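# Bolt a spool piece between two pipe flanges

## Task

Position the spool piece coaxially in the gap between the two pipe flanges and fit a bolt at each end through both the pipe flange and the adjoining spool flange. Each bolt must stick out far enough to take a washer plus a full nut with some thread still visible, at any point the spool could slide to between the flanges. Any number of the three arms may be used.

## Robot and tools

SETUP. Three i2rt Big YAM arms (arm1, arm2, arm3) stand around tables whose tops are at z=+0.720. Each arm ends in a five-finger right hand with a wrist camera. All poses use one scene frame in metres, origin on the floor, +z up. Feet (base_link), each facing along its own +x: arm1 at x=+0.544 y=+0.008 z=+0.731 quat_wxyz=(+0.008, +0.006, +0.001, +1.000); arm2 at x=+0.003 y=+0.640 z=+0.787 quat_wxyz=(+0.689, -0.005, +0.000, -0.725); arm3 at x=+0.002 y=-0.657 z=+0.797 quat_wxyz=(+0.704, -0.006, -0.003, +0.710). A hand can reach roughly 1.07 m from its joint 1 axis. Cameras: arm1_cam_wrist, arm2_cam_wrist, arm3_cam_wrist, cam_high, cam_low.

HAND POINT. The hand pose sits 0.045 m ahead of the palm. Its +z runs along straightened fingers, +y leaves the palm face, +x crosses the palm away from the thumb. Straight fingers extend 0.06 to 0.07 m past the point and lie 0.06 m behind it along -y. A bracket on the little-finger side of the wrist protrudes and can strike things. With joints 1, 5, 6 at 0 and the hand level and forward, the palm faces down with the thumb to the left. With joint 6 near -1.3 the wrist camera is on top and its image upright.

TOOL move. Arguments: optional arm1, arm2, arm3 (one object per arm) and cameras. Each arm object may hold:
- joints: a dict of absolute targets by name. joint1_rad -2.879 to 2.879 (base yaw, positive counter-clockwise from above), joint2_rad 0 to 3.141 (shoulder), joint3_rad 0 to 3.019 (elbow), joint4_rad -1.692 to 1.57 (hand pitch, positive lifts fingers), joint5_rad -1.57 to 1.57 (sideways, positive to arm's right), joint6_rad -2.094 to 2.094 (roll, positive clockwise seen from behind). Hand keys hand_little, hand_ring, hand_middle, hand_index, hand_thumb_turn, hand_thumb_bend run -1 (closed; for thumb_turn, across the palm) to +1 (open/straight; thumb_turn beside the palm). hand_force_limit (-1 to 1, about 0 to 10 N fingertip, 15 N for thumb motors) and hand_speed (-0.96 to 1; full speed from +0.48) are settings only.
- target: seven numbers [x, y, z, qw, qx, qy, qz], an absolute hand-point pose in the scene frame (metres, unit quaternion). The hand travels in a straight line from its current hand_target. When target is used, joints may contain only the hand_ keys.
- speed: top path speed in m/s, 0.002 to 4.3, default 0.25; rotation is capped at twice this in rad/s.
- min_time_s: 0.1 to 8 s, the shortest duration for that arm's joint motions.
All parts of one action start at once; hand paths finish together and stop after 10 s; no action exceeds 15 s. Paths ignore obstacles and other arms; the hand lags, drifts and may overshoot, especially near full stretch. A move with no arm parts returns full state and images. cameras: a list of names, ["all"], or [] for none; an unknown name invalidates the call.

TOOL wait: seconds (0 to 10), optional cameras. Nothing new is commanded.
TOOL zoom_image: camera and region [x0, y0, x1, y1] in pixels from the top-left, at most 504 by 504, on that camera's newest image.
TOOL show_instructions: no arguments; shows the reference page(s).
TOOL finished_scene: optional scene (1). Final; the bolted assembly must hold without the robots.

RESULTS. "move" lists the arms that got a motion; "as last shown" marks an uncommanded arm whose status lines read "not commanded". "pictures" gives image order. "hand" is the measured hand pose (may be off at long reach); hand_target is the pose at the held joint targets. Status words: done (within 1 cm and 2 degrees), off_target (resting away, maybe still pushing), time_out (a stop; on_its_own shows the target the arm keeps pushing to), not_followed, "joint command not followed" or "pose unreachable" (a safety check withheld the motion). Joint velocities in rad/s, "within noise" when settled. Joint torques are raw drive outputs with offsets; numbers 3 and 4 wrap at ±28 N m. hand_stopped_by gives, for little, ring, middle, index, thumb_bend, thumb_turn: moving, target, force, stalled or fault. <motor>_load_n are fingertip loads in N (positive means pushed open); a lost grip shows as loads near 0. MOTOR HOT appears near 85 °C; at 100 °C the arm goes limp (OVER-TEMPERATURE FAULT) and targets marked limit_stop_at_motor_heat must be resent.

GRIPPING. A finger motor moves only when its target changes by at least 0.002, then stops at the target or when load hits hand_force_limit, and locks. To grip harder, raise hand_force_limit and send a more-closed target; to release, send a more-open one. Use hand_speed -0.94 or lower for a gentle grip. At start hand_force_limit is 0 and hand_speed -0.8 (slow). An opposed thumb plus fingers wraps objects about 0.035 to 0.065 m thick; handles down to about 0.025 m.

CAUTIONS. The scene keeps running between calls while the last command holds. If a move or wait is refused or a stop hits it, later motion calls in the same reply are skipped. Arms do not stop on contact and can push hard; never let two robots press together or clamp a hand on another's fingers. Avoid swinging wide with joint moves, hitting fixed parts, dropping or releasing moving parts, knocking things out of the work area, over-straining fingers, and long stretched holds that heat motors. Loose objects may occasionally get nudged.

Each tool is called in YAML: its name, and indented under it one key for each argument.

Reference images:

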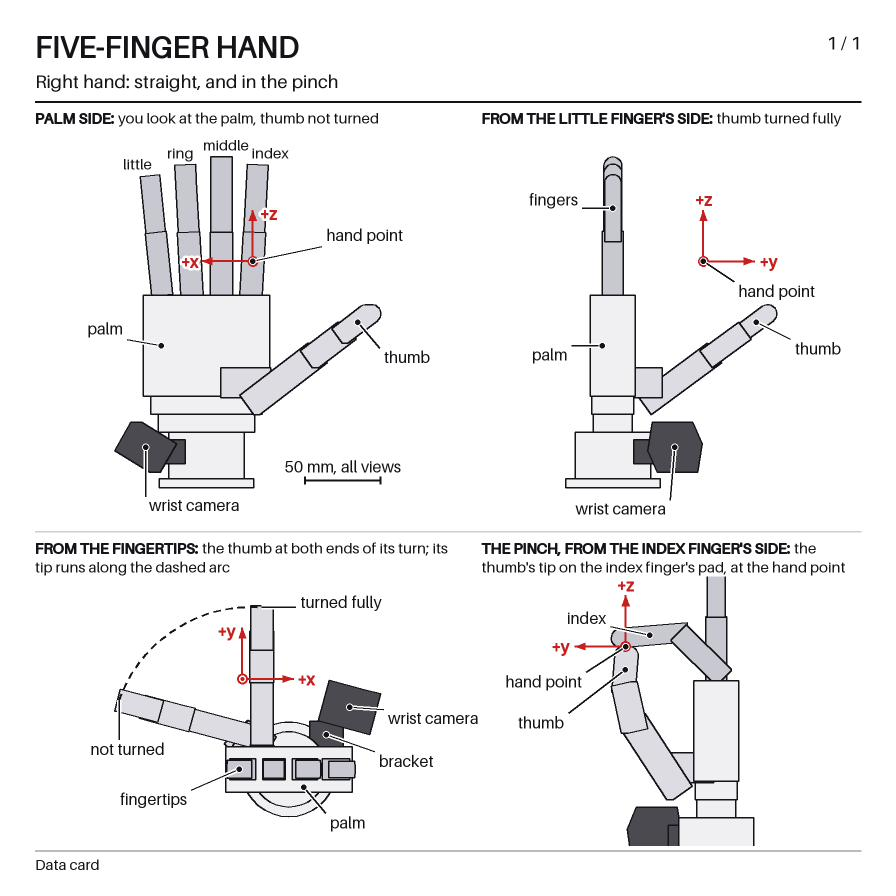

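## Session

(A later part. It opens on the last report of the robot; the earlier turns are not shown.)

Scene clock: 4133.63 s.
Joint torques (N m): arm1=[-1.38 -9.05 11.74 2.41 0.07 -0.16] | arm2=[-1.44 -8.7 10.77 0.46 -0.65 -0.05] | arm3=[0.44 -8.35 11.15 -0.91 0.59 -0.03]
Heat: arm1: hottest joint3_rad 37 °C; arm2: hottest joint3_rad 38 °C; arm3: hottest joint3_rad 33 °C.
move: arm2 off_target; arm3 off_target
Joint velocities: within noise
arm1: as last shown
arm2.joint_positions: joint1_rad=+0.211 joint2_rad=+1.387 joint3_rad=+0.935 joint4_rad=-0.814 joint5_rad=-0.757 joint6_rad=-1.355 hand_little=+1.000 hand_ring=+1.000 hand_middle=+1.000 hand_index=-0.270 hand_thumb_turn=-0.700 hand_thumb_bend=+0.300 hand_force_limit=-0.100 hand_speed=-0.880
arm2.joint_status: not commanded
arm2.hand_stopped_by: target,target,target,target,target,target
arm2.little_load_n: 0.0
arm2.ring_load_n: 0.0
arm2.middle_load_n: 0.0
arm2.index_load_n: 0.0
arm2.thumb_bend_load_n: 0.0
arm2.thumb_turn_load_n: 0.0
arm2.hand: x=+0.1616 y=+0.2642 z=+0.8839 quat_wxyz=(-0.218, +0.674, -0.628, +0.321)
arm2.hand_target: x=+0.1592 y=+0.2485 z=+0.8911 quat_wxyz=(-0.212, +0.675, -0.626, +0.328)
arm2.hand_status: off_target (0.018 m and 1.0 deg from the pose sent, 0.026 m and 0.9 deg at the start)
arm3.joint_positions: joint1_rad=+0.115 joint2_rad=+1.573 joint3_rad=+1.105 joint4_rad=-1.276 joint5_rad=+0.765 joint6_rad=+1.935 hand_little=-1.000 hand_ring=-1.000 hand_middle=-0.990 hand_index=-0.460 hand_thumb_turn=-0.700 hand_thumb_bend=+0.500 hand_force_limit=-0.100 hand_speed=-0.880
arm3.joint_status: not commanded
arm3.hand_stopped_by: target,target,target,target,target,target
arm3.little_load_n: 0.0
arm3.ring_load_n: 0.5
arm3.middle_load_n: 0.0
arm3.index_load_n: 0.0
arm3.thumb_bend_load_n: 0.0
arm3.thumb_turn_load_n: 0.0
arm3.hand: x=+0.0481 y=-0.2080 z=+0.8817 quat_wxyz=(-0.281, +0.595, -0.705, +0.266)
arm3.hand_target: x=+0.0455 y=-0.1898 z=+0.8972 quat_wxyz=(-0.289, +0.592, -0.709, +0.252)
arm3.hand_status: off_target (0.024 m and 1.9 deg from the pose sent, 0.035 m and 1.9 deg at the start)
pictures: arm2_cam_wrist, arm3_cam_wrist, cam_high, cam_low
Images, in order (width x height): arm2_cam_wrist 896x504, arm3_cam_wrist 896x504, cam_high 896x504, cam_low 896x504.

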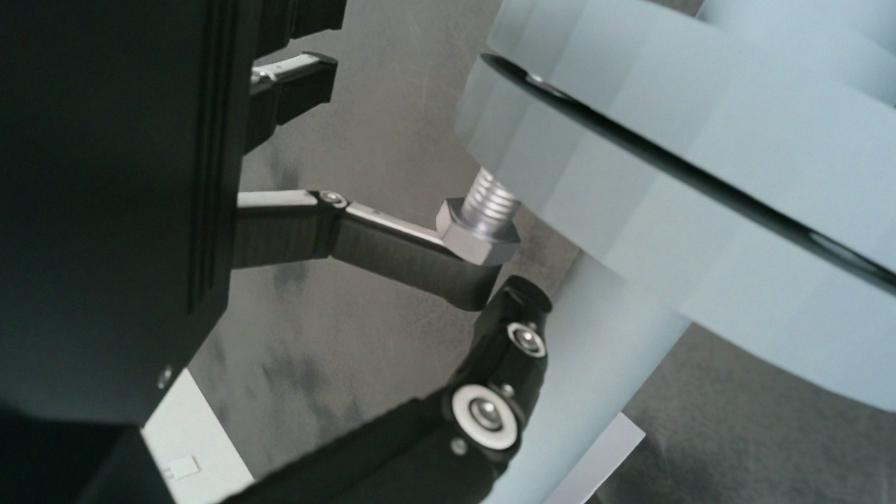

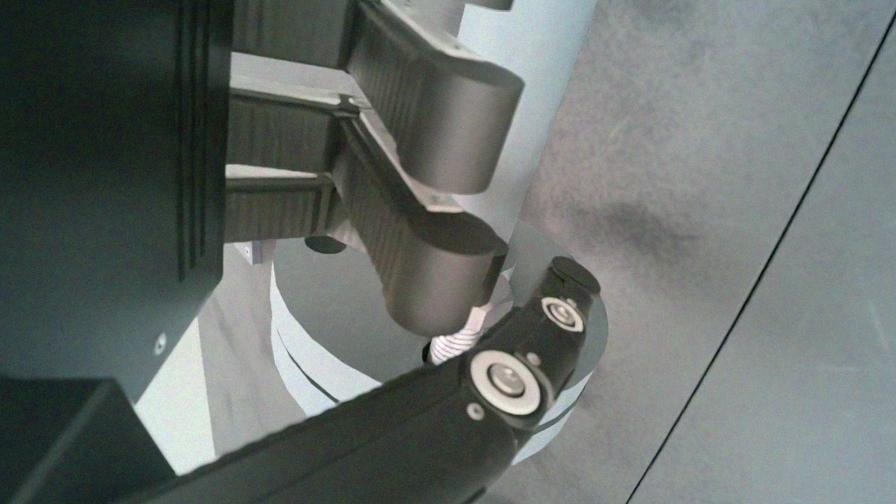

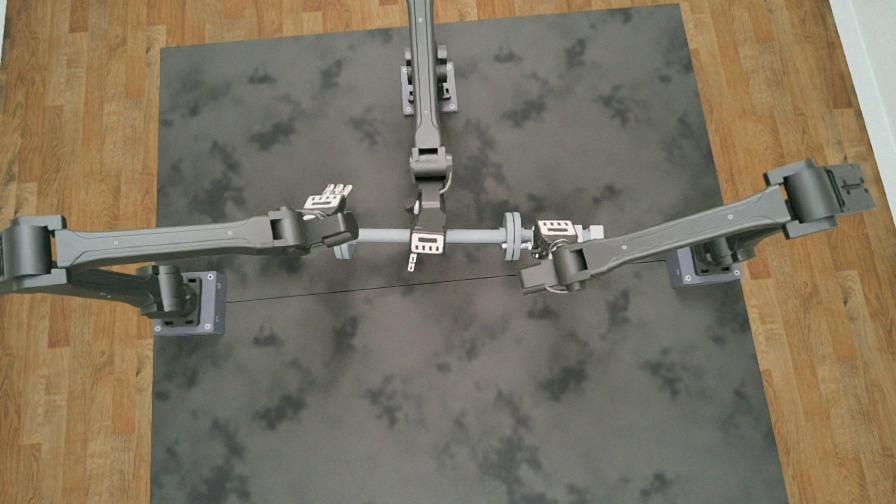

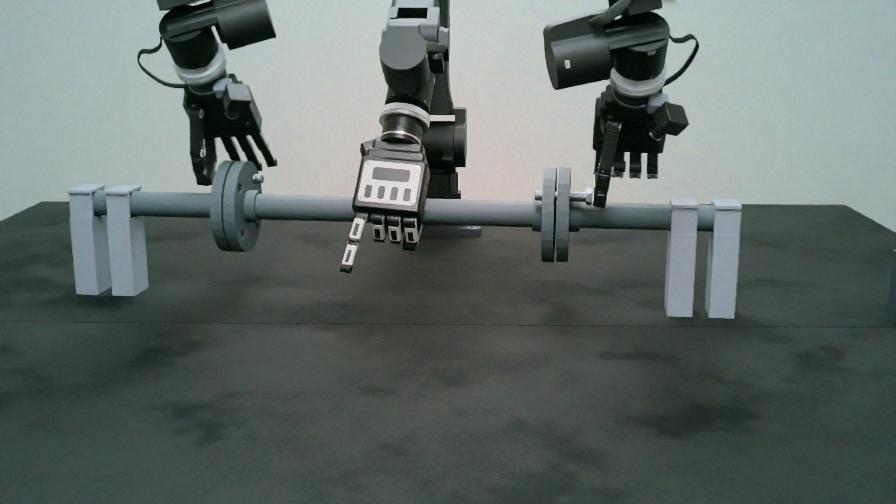

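move:
  arm3: {"target": [0.0460, -0.181, 0.8965, 0.2889, -0.5920, 0.7087, -0.2528], "speed": 0.06}
  arm2: {"target": [0.1588, 0.240, 0.8910, 0.2125, -0.6748, 0.6263, -0.3278], "speed": 0.06}
  cameras: ["arm2_cam_wrist", "arm3_cam_wrist", "cam_low", "cam_high"]

zoom_image:
  camera: "cam_low"
  region: [515, 130, 635, 250]

zoom_image:
  camera: "cam_low"
  region: [160, 120, 280, 240]

Scene clock: 4141.13 s.
Joint torques (N m): arm1=[-1.38 -9.05 11.79 2.35 0.08 -0.14] | arm2=[-0.85 -8.82 10.97 0.46 -0.67 -0.07] | arm3=[0.03 -8.53 11.4 -0.94 0.59 -0.06]
Heat: arm1: hottest joint3_rad 37 °C; arm2: hottest joint3_rad 39 °C; arm3: hottest joint3_rad 33 °C.
move: arm2 off_target; arm3 off_target
Joint velocities: within noise
arm1.joint_positions: joint1_rad=-0.024 joint2_rad=+1.427 joint3_rad=+0.865 joint4_rad=-0.384 joint5_rad=+0.078 joint6_rad=+0.108 hand_little=+1.000 hand_ring=-0.905 hand_middle=-0.917 hand_index=-0.942 hand_thumb_turn=-1.000 hand_thumb_bend=+0.502 hand_force_limit=+0.500 hand_speed=-0.850
arm1.joint_status: not commanded
arm1.hand_stopped_by: fault,force,force,force,force,target
arm1.little_load_n: 0.0
arm1.ring_load_n: 8.5
arm1.middle_load_n: 10.0
arm1.index_load_n: 8.5
arm1.thumb_bend_load_n: 5.5
arm1.thumb_turn_load_n: 0.0
arm1.hand: x=+0.0736 y=+0.0057 z=+0.7962 quat_wxyz=(-0.240, +0.727, +0.610, -0.204)
arm1.hand_target: x=+0.0534 y=+0.0073 z=+0.8151 quat_wxyz=(-0.258, +0.719, +0.606, -0.223)
arm1.hand_status: not commanded
arm2.joint_positions: joint1_rad=+0.206 joint2_rad=+1.408 joint3_rad=+0.956 joint4_rad=-0.820 joint5_rad=-0.758 joint6_rad=-1.361 hand_little=+1.000 hand_ring=+1.000 hand_middle=+1.000 hand_index=-0.270 hand_thumb_turn=-0.700 hand_thumb_bend=+0.300 hand_force_limit=-0.100 hand_speed=-0.880
arm2.joint_status: not commanded
arm2.hand_stopped_by: target,target,target,target,target,target
arm2.little_load_n: 0.0
arm2.ring_load_n: 0.0
arm2.middle_load_n: 0.0
arm2.index_load_n: 0.0
arm2.thumb_bend_load_n: 0.0
arm2.thumb_turn_load_n: 0.0
arm2.hand: x=+0.1609 y=+0.2563 z=+0.8841 quat_wxyz=(-0.218, +0.674, -0.629, +0.321)
arm2.hand_target: x=+0.1586 y=+0.2404 z=+0.8911 quat_wxyz=(-0.212, +0.675, -0.626, +0.328)
arm2.hand_status: off_target (0.018 m and 1.1 deg from the pose sent, 0.025 m and 1.0 deg at the start)
arm3.joint_positions: joint1_rad=+0.115 joint2_rad=+1.592 joint3_rad=+1.126 joint4_rad=-1.277 joint5_rad=+0.765 joint6_rad=+1.934 hand_little=-1.000 hand_ring=-1.000 hand_middle=-0.990 hand_index=-0.460 hand_thumb_turn=-0.700 hand_thumb_bend=+0.500 hand_force_limit=-0.100 hand_speed=-0.880
arm3.joint_status: not commanded
arm3.hand_stopped_by: target,target,target,target,target,target
arm3.little_load_n: 0.0
arm3.ring_load_n: 0.0
arm3.middle_load_n: 0.0
arm3.index_load_n: 0.0
arm3.thumb_bend_load_n: 0.0
arm3.thumb_turn_load_n: 0.0
arm3.hand: x=+0.0471 y=-0.2006 z=+0.8810 quat_wxyz=(-0.281, +0.595, -0.704, +0.266)
arm3.hand_target: x=+0.0460 y=-0.1818 z=+0.8969 quat_wxyz=(-0.289, +0.592, -0.709, +0.252)
arm3.hand_status: off_target (0.025 m and 1.9 deg from the pose sent, 0.031 m and 1.9 deg at the start)
pictures: arm2_cam_wrist, arm3_cam_wrist, cam_high, cam_low
Images, in order (width x height): arm2_cam_wrist 896x504, arm3_cam_wrist 896x504, cam_high 896x504, cam_low 896x504.

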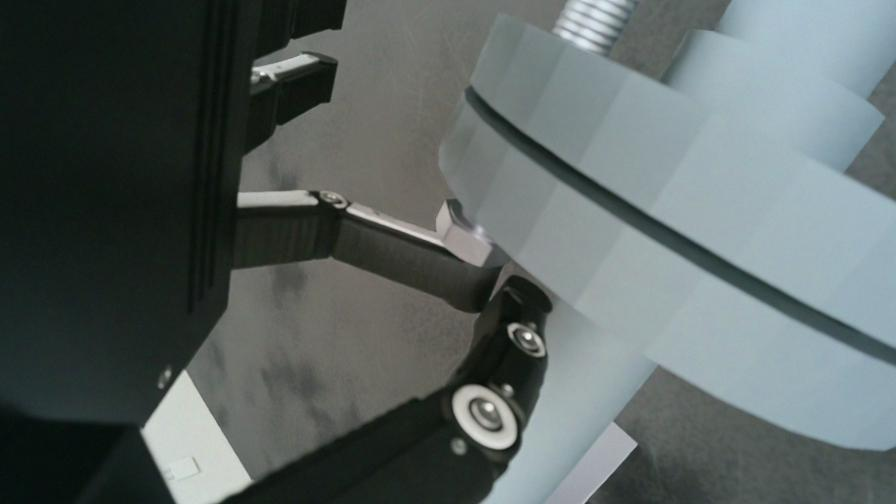

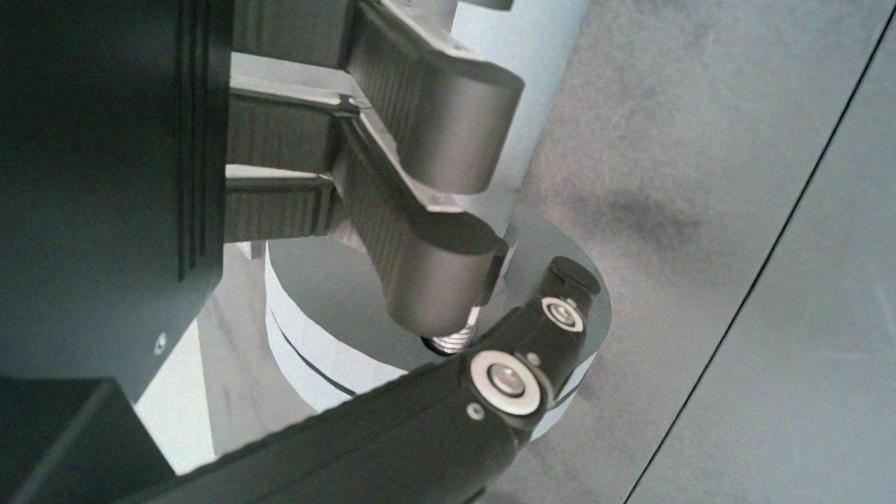

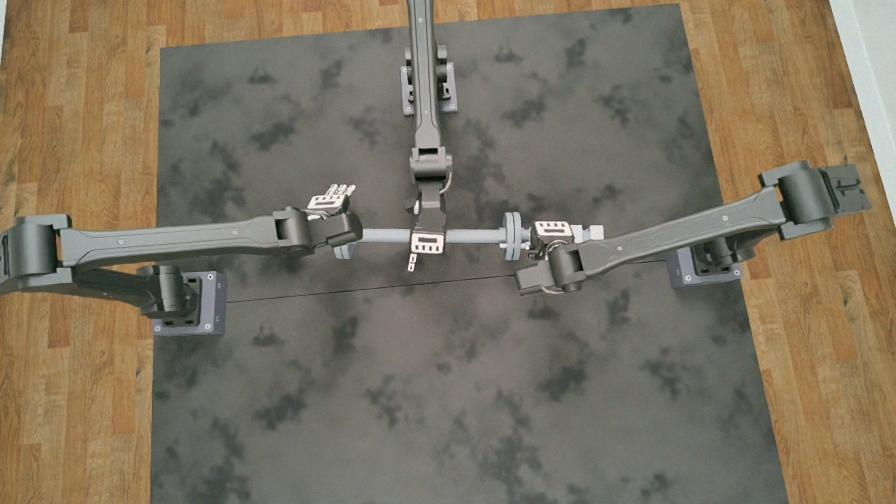

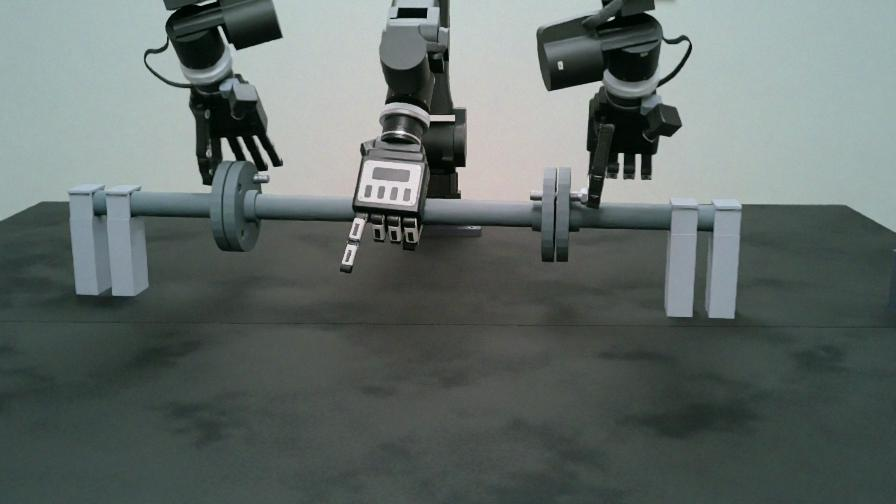

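Scaled by 4.200 from the camera's image (finer frame: 1280x720).

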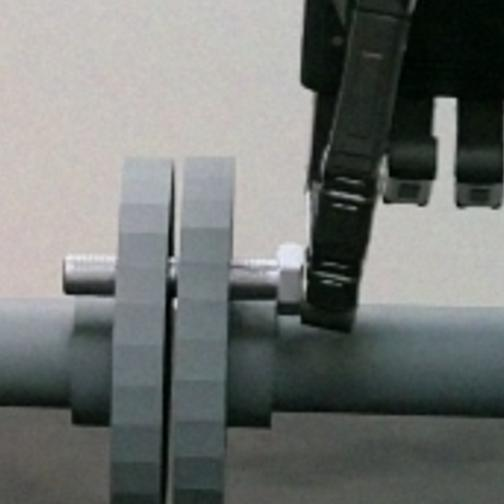

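Scaled by 4.200 from the camera's image (finer frame: 1280x720).

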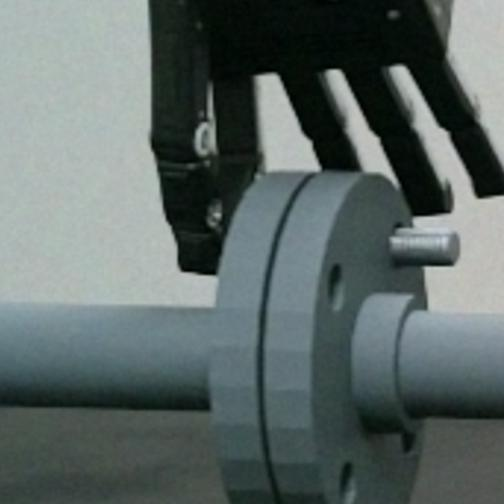

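move:
  arm3: {"target": [0.0467, -0.174, 0.8965, 0.2889, -0.5920, 0.7087, -0.2528], "speed": 0.06}
  arm2: {"target": [0.1583, 0.2345, 0.8910, 0.2125, -0.6748, 0.6263, -0.3278], "speed": 0.06}
  cameras: ["arm2_cam_wrist", "arm3_cam_wrist", "cam_low", "cam_high"]

zoom_image:
  camera: "cam_low"
  region: [515, 130, 635, 250]

zoom_image:
  camera: "cam_low"
  region: [160, 120, 280, 240]

zoom_image:
  camera: "arm2_cam_wrist"
  region: [400, 160, 620, 360]

Scene clock: 4151.30 s.
Joint torques (N m): arm1=[-2.14 -9.35 11.7 2.36 0.07 -0.13] | arm2=[-0.62 -9.29 10.67 0.49 -0.71 -0.03] | arm3=[-0.56 -8.88 11.36 -0.92 0.63 -0.08]
Heat: arm1: hottest joint3_rad 37 °C; arm2: hottest joint3_rad 38 °C; arm3: hottest joint3_rad 35 °C.
move: arm2 off_target; arm3 off_target
Joint velocities: within noise
arm1: as last shown
arm1.joint_positions: joint1_rad=-0.024 joint2_rad=+1.428 joint3_rad=+0.865 joint4_rad=-0.384 joint5_rad=+0.078 joint6_rad=+0.108 hand_little=+1.000 hand_ring=-0.905 hand_middle=-0.917 hand_index=-0.942 hand_thumb_turn=-1.000 hand_thumb_bend=+0.502 hand_force_limit=+0.500 hand_speed=-0.850
arm1.ring_load_n: 9.0
arm1.hand: x=+0.0736 y=+0.0056 z=+0.7959 quat_wxyz=(-0.240, +0.727, +0.610, -0.204)
arm2.joint_positions: joint1_rad=+0.203 joint2_rad=+1.422 joint3_rad=+0.971 joint4_rad=-0.823 joint5_rad=-0.759 joint6_rad=-1.365 hand_little=+1.000 hand_ring=+1.000 hand_middle=+1.000 hand_index=-0.270 hand_thumb_turn=-0.700 hand_thumb_bend=+0.300 hand_force_limit=-0.100 hand_speed=-0.880
arm2.joint_status: not commanded
arm2.hand_stopped_by: target,target,target,target,target,target
arm2.little_load_n: 0.0
arm2.ring_load_n: 0.0
arm2.middle_load_n: 0.0
arm2.index_load_n: 0.0
arm2.thumb_bend_load_n: 0.0
arm2.thumb_turn_load_n: 0.0
arm2.hand: x=+0.1606 y=+0.2508 z=+0.8844 quat_wxyz=(-0.218, +0.674, -0.628, +0.321)
arm2.hand_target: x=+0.1581 y=+0.2350 z=+0.8911 quat_wxyz=(-0.212, +0.675, -0.626, +0.328)
arm2.hand_status: off_target (0.018 m and 1.0 deg from the pose sent, 0.023 m and 1.1 deg at the start)
arm3.joint_positions: joint1_rad=+0.115 joint2_rad=+1.608 joint3_rad=+1.145 joint4_rad=-1.277 joint5_rad=+0.765 joint6_rad=+1.931 hand_little=-1.000 hand_ring=-1.000 hand_middle=-0.990 hand_index=-0.460 hand_thumb_turn=-0.700 hand_thumb_bend=+0.500 hand_force_limit=-0.100 hand_speed=-0.880
arm3.joint_status: not commanded
arm3.hand_stopped_by: target,target,target,target,target,target
arm3.little_load_n: 0.0
arm3.ring_load_n: 0.0
arm3.middle_load_n: 0.0
arm3.index_load_n: 0.0
arm3.thumb_bend_load_n: 0.0
arm3.thumb_turn_load_n: 0.0
arm3.hand: x=+0.0461 y=-0.1932 z=+0.8809 quat_wxyz=(-0.281, +0.596, -0.704, +0.265)
arm3.hand_target: x=+0.0468 y=-0.1749 z=+0.8967 quat_wxyz=(-0.289, +0.592, -0.709, +0.252)
arm3.hand_status: off_target (0.025 m and 1.8 deg from the pose sent, 0.031 m and 1.9 deg at the start)
pictures: arm2_cam_wrist, arm3_cam_wrist, cam_high, cam_low
Images, in order (width x height): arm2_cam_wrist 896x504, arm3_cam_wrist 896x504, cam_high 896x504, cam_low 896x504.

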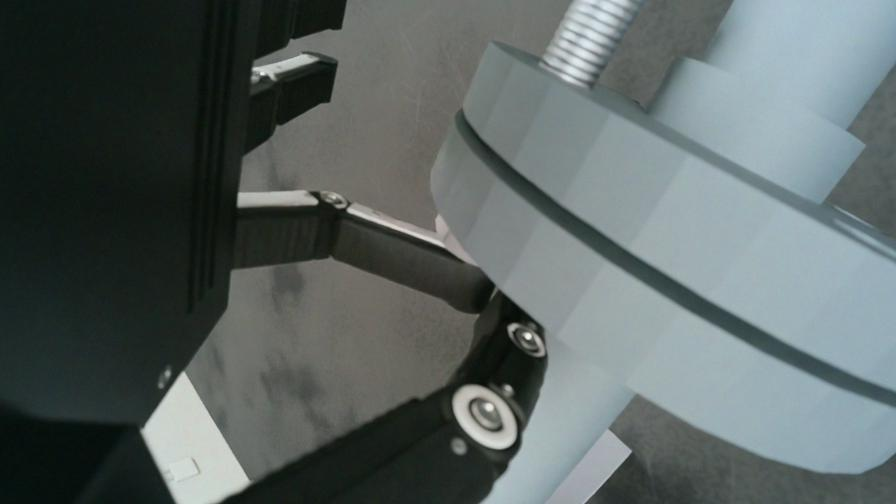

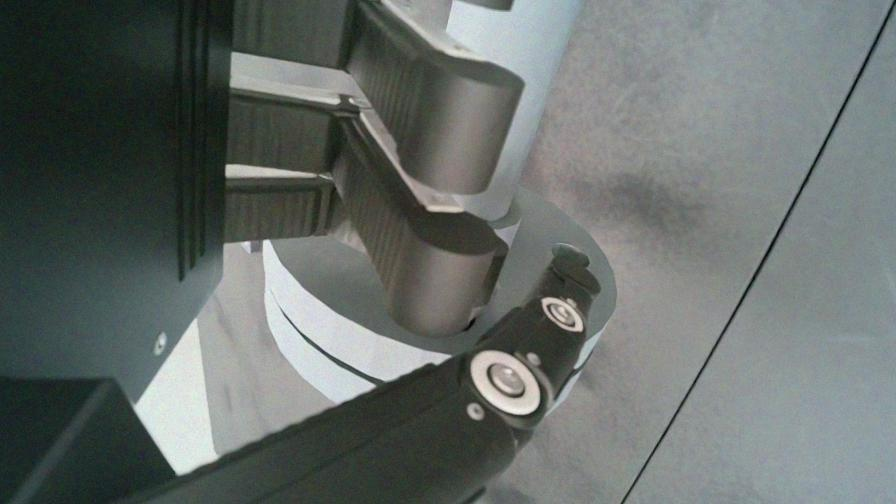

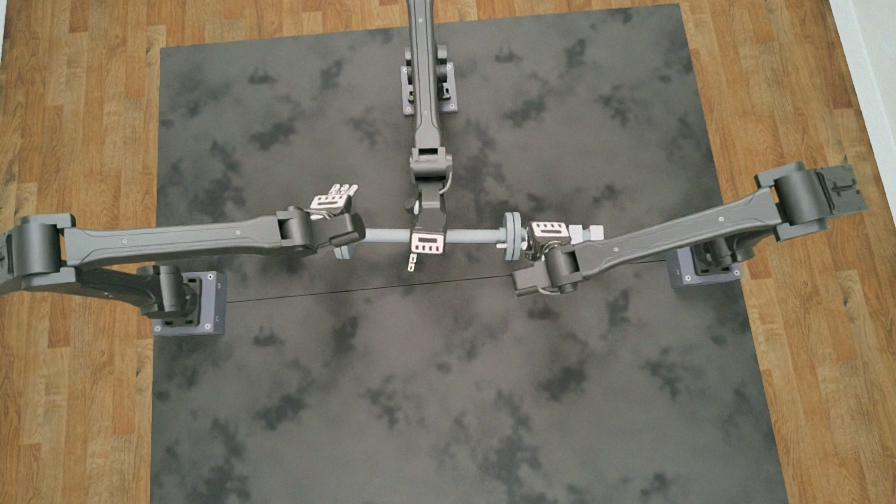

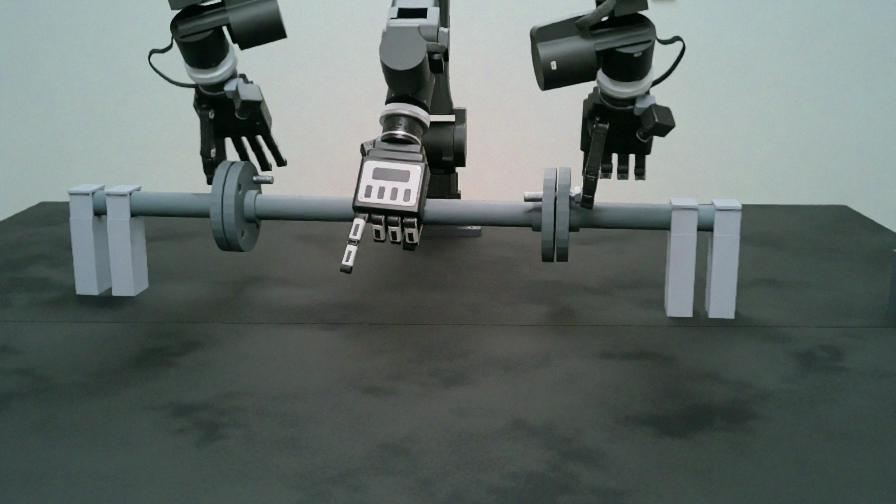

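Scaled by 4.200 from the camera's image (finer frame: 1280x720).

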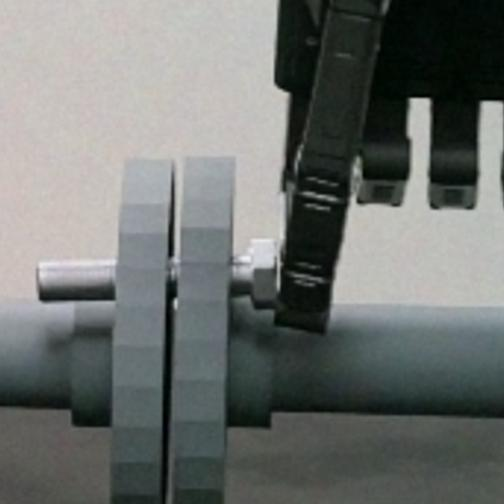

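Scaled by 4.200 from the camera's image (finer frame: 1280x720).

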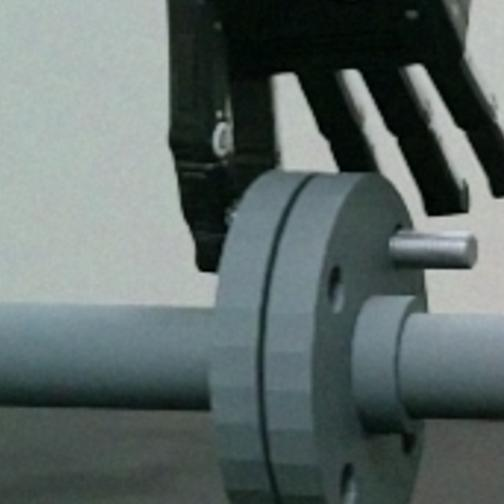

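Scaled by 2.291 from the camera's image (finer frame: 1280x720).

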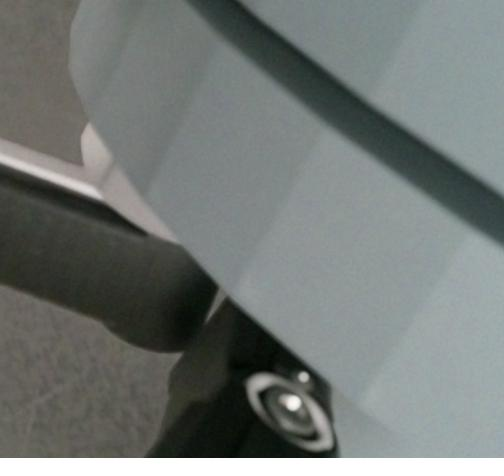

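move:
  arm3: {"target": [0.0471, -0.1695, 0.8965, 0.2889, -0.5920, 0.7087, -0.2528], "speed": 0.06}
  arm2: {"target": [0.1580, 0.2310, 0.8910, 0.2125, -0.6748, 0.6263, -0.3278], "speed": 0.06}
  cameras: ["arm2_cam_wrist", "arm3_cam_wrist", "cam_low", "cam_high"]

zoom_image:
  camera: "cam_low"
  region: [515, 130, 635, 250]

zoom_image:
  camera: "cam_low"
  region: [160, 120, 280, 240]

zoom_image:
  camera: "arm2_cam_wrist"
  region: [400, 160, 620, 360]

Scene clock: 4161.77 s.
Joint torques (N m): arm1=[-1.14 -8.82 11.82 2.25 0.07 -0.12] | arm2=[-0.32 -8.64 10.81 0.55 -0.68 -0.07] | arm3=[-0.67 -9.17 11.38 -0.83 0.65 -0.07]
Heat: arm1: hottest joint3_rad 37 °C; arm2: hottest joint3_rad 39 °C; arm3: hottest joint3_rad 35 °C.
move: arm2 off_target; arm3 off_target
Joint velocities: within noise
arm1: as last shown
arm1.hand: x=+0.0737 y=+0.0056 z=+0.7956 quat_wxyz=(-0.239, +0.727, +0.611, -0.204)
arm1.hand_target: x=+0.0533 y=+0.0073 z=+0.8152 quat_wxyz=(-0.258, +0.719, +0.606, -0.223)
arm2.joint_positions: joint1_rad=+0.201 joint2_rad=+1.431 joint3_rad=+0.981 joint4_rad=-0.825 joint5_rad=-0.760 joint6_rad=-1.368 hand_little=+1.000 hand_ring=+1.000 hand_middle=+1.000 hand_index=-0.270 hand_thumb_turn=-0.700 hand_thumb_bend=+0.300 hand_force_limit=-0.100 hand_speed=-0.880
arm2.joint_status: not commanded
arm2.hand_stopped_by: target,target,target,target,target,target
arm2.little_load_n: 0.0
arm2.ring_load_n: 0.0
arm2.middle_load_n: 0.0
arm2.index_load_n: -0.5
arm2.thumb_bend_load_n: 0.0
arm2.thumb_turn_load_n: 0.0
arm2.hand: x=+0.1604 y=+0.2471 z=+0.8845 quat_wxyz=(-0.218, +0.674, -0.628, +0.321)
arm2.hand_target: x=+0.1578 y=+0.2314 z=+0.8911 quat_wxyz=(-0.212, +0.675, -0.626, +0.328)
arm2.hand_status: off_target (0.018 m and 1.0 deg from the pose sent, 0.021 m and 1.0 deg at the start)
arm3.joint_positions: joint1_rad=+0.115 joint2_rad=+1.618 joint3_rad=+1.158 joint4_rad=-1.277 joint5_rad=+0.765 joint6_rad=+1.928 hand_little=-1.000 hand_ring=-1.000 hand_middle=-0.990 hand_index=-0.460 hand_thumb_turn=-0.700 hand_thumb_bend=+0.500 hand_force_limit=-0.100 hand_speed=-0.880
arm3.joint_status: not commanded
arm3.hand_stopped_by: target,target,target,target,target,target
arm3.little_load_n: 0.0
arm3.ring_load_n: 0.0
arm3.middle_load_n: 0.0
arm3.index_load_n: 0.0
arm3.thumb_bend_load_n: 0.0
arm3.thumb_turn_load_n: 0.0
arm3.hand: x=+0.0454 y=-0.1885 z=+0.8809 quat_wxyz=(-0.282, +0.597, -0.704, +0.264)
arm3.hand_target: x=+0.0471 y=-0.1703 z=+0.8967 quat_wxyz=(-0.289, +0.592, -0.709, +0.252)
arm3.hand_status: off_target (0.025 m and 1.7 deg from the pose sent, 0.028 m and 1.8 deg at the start)
pictures: arm2_cam_wrist, arm3_cam_wrist, cam_high, cam_low
Images, in order (width x height): arm2_cam_wrist 896x504, arm3_cam_wrist 896x504, cam_high 896x504, cam_low 896x504.

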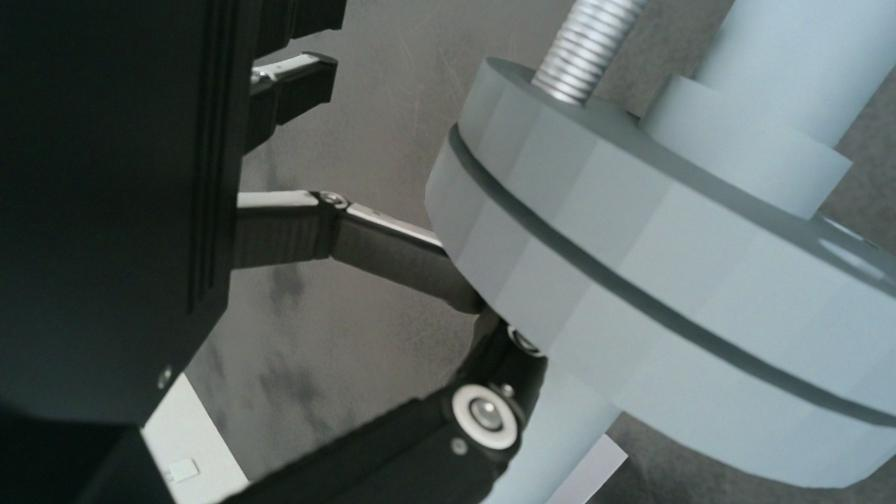

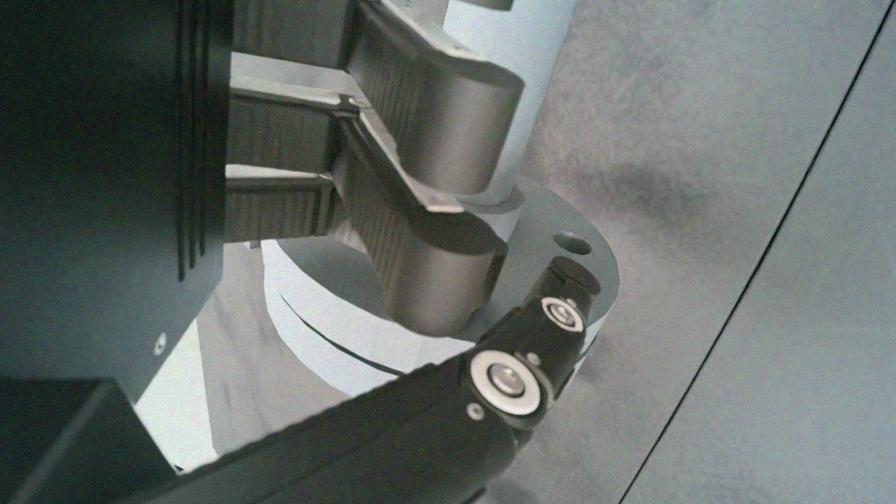

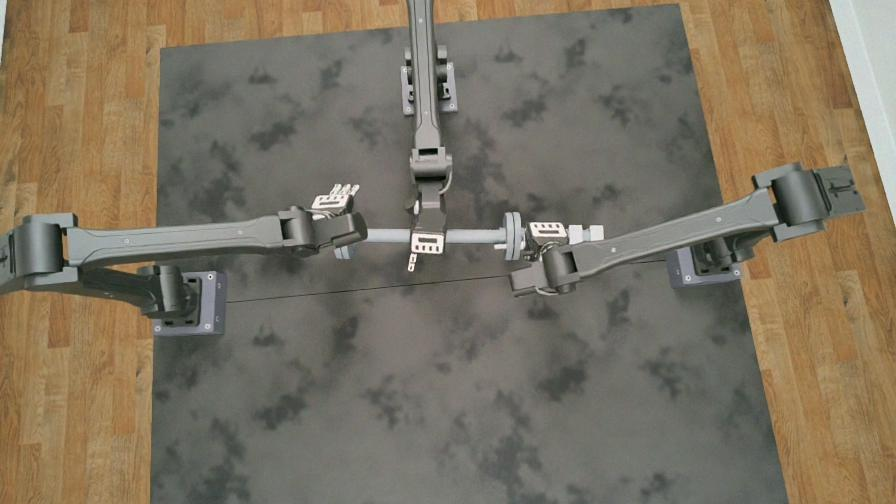

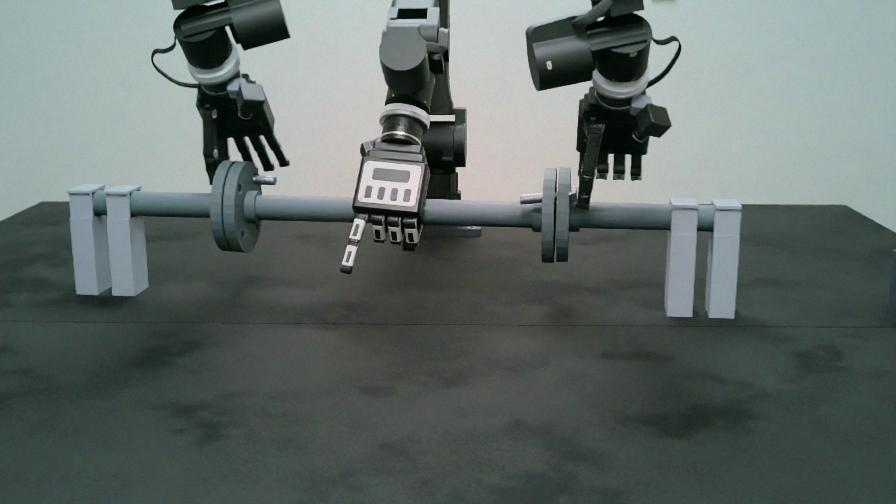

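Scaled by 4.200 from the camera's image (finer frame: 1280x720).

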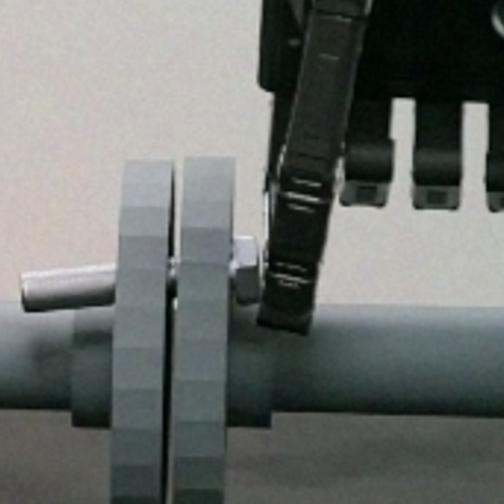

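Scaled by 4.200 from the camera's image (finer frame: 1280x720).

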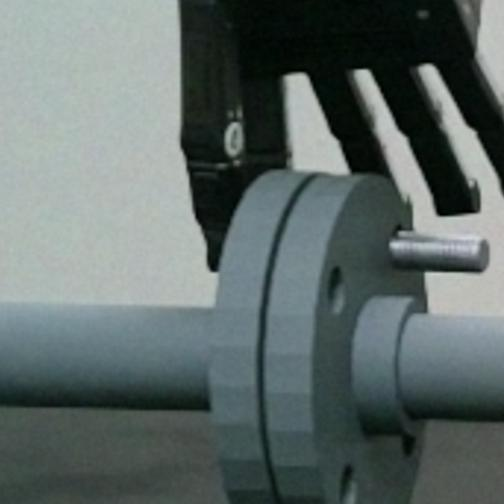

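Scaled by 2.291 from the camera's image (finer frame: 1280x720).

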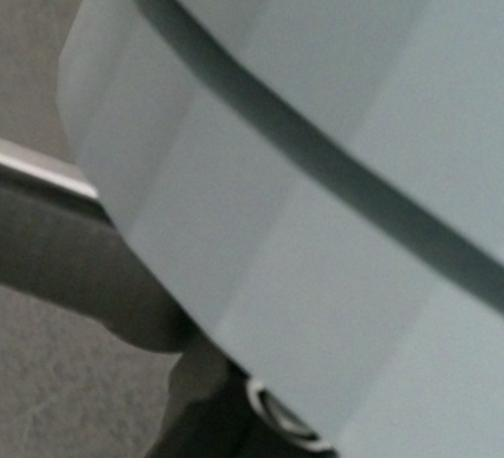

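move:
  arm3: {"target": [0.0465, -0.1790, 0.8945, 0.2889, -0.5920, 0.7087, -0.2528], "speed": 0.05}
  arm2: {"target": [0.1590, 0.2400, 0.8890, 0.2125, -0.6748, 0.6263, -0.3278], "speed": 0.05}
  cameras: ["arm1_cam_wrist", "arm2_cam_wrist", "arm3_cam_wrist", "cam_low", "cam_high"]

zoom_image:
  camera: "cam_low"
  region: [515, 130, 635, 250]

zoom_image:
  camera: "cam_low"
  region: [160, 120, 280, 240]

zoom_image:
  camera: "cam_low"
  region: [320, 120, 480, 280]

Scene clock: 4196.97 s.
Joint torques (N m): arm1=[-1.38 -8.82 11.78 2.28 0.11 -0.16] | arm2=[-0.79 -10.7 8.88 0.8 -0.59 0.03] | arm3=[-0.09 -10.11 9.16 -0.54 0.61 -0.01]
Heat: arm1: hottest joint3_rad 37 °C; arm2: hottest joint3_rad 42 °C; arm3: hottest joint3_rad 38 °C.
move: arm2 done; arm3 off_target
Joint velocities: within noise
arm1: as last shown
arm1.ring_load_n: 8.5
arm1.index_load_n: 9.0
arm2.joint_positions: joint1_rad=+0.201 joint2_rad=+1.431 joint3_rad=+0.981 joint4_rad=-0.825 joint5_rad=-0.760 joint6_rad=-1.368 hand_little=+1.000 hand_ring=+1.000 hand_middle=+1.000 hand_index=-0.270 hand_thumb_turn=-0.700 hand_thumb_bend=+0.300 hand_force_limit=-0.100 hand_speed=-0.880
arm2.joint_status: not commanded
arm2.hand_stopped_by: target,target,target,target,target,target
arm2.little_load_n: 0.0
arm2.ring_load_n: 0.0
arm2.middle_load_n: 0.0
arm2.index_load_n: 0.0
arm2.thumb_bend_load_n: 0.0
arm2.thumb_turn_load_n: 0.0
arm2.hand: x=+0.1604 y=+0.2471 z=+0.8845 quat_wxyz=(-0.218, +0.674, -0.628, +0.321)
arm2.hand_target: x=+0.1590 y=+0.2400 z=+0.8890 quat_wxyz=(-0.212, +0.675, -0.626, +0.328)
arm2.hand_status: done (0.009 m and 1.0 deg from the pose sent, 0.009 m and 1.0 deg at the start)
arm3.joint_positions: joint1_rad=+0.115 joint2_rad=+1.618 joint3_rad=+1.158 joint4_rad=-1.277 joint5_rad=+0.765 joint6_rad=+1.928 hand_little=-1.000 hand_ring=-1.000 hand_middle=-0.990 hand_index=-0.460 hand_thumb_turn=-0.700 hand_thumb_bend=+0.500 hand_force_limit=-0.100 hand_speed=-0.880
arm3.joint_status: not commanded
arm3.hand_stopped_by: target,target,target,target,target,target
arm3.little_load_n: 0.0
arm3.ring_load_n: 0.0
arm3.middle_load_n: 0.0
arm3.index_load_n: 0.0
arm3.thumb_bend_load_n: 0.0
arm3.thumb_turn_load_n: 0.0
arm3.hand: x=+0.0454 y=-0.1885 z=+0.8809 quat_wxyz=(-0.282, +0.597, -0.704, +0.264)
arm3.hand_target: x=+0.0465 y=-0.1793 z=+0.8945 quat_wxyz=(-0.289, +0.592, -0.709, +0.253)
arm3.hand_status: off_target (0.017 m and 1.7 deg from the pose sent, 0.017 m and 1.7 deg at the start)
pictures: arm1_cam_wrist, arm2_cam_wrist, arm3_cam_wrist, cam_high, cam_low
Images, in order (width x height): arm1_cam_wrist 896x504, arm2_cam_wrist 896x504, arm3_cam_wrist 896x504, cam_high 896x504, cam_low 896x504.

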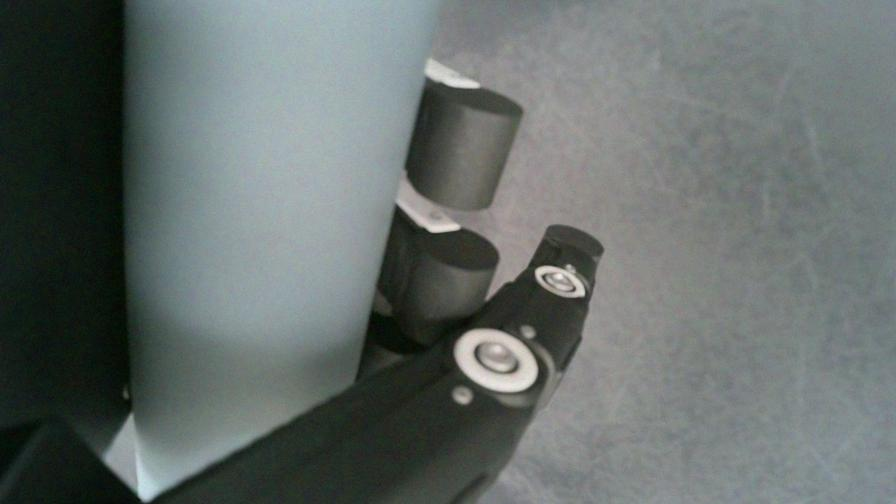

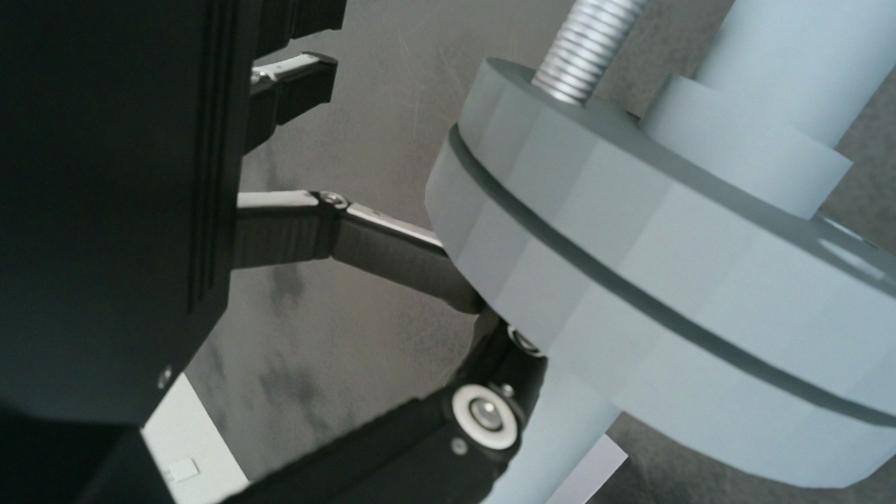

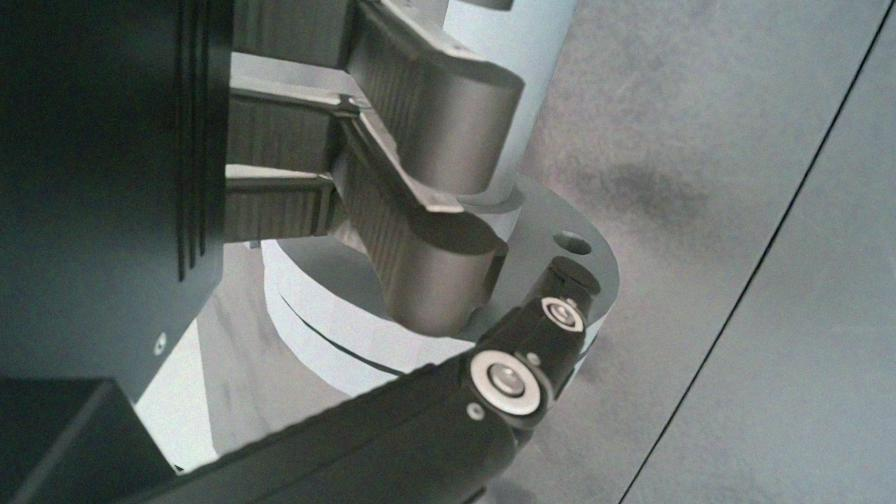

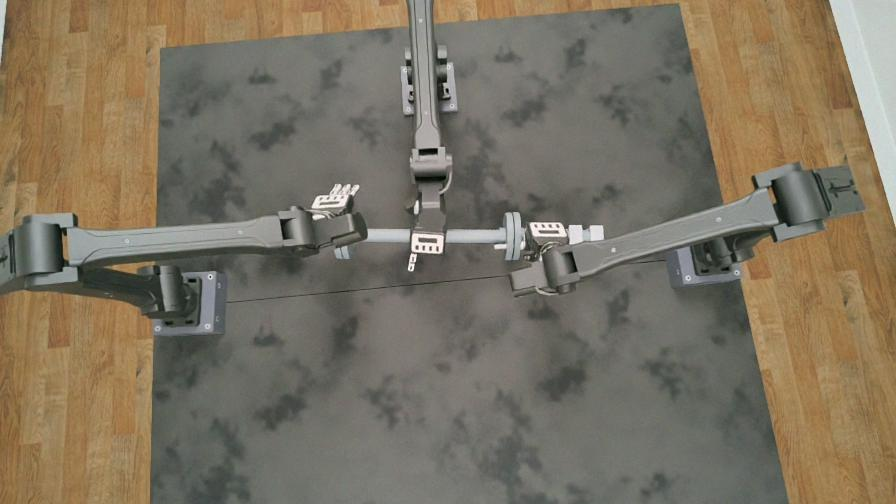

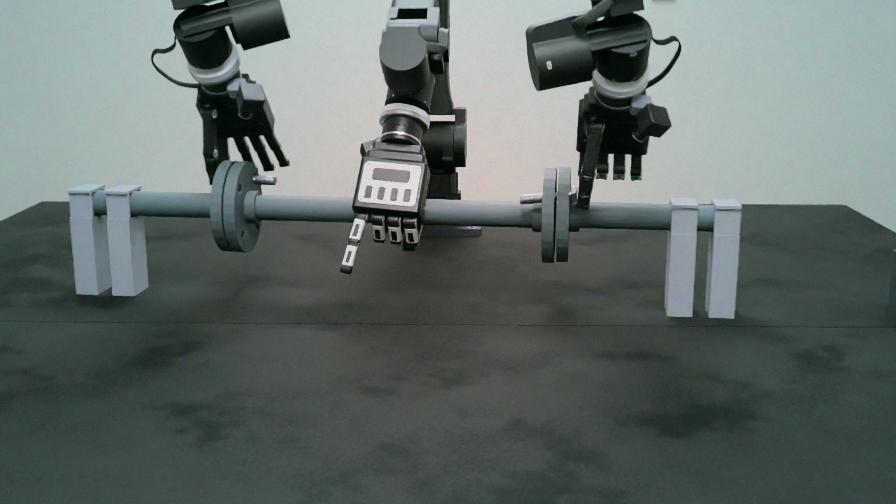

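Scaled by 4.200 from the camera's image (finer frame: 1280x720).

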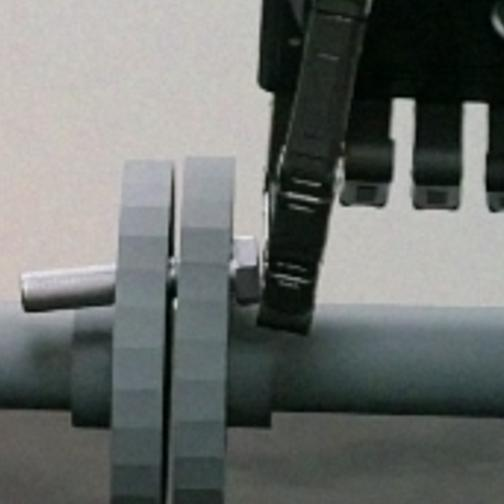

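Scaled by 4.200 from the camera's image (finer frame: 1280x720).

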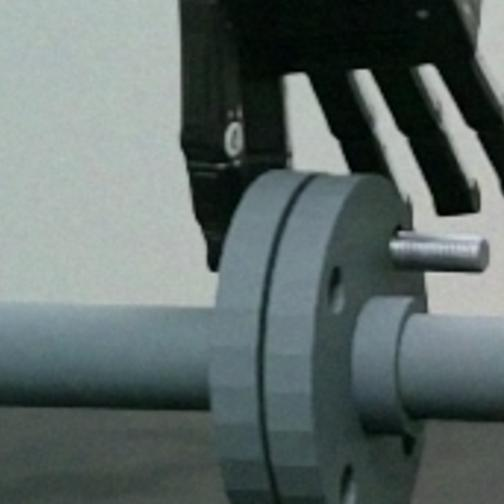

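Scaled by 3.150 from the camera's image (finer frame: 1280x720).

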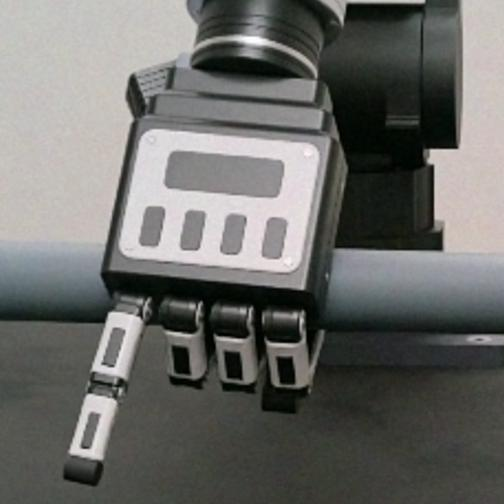

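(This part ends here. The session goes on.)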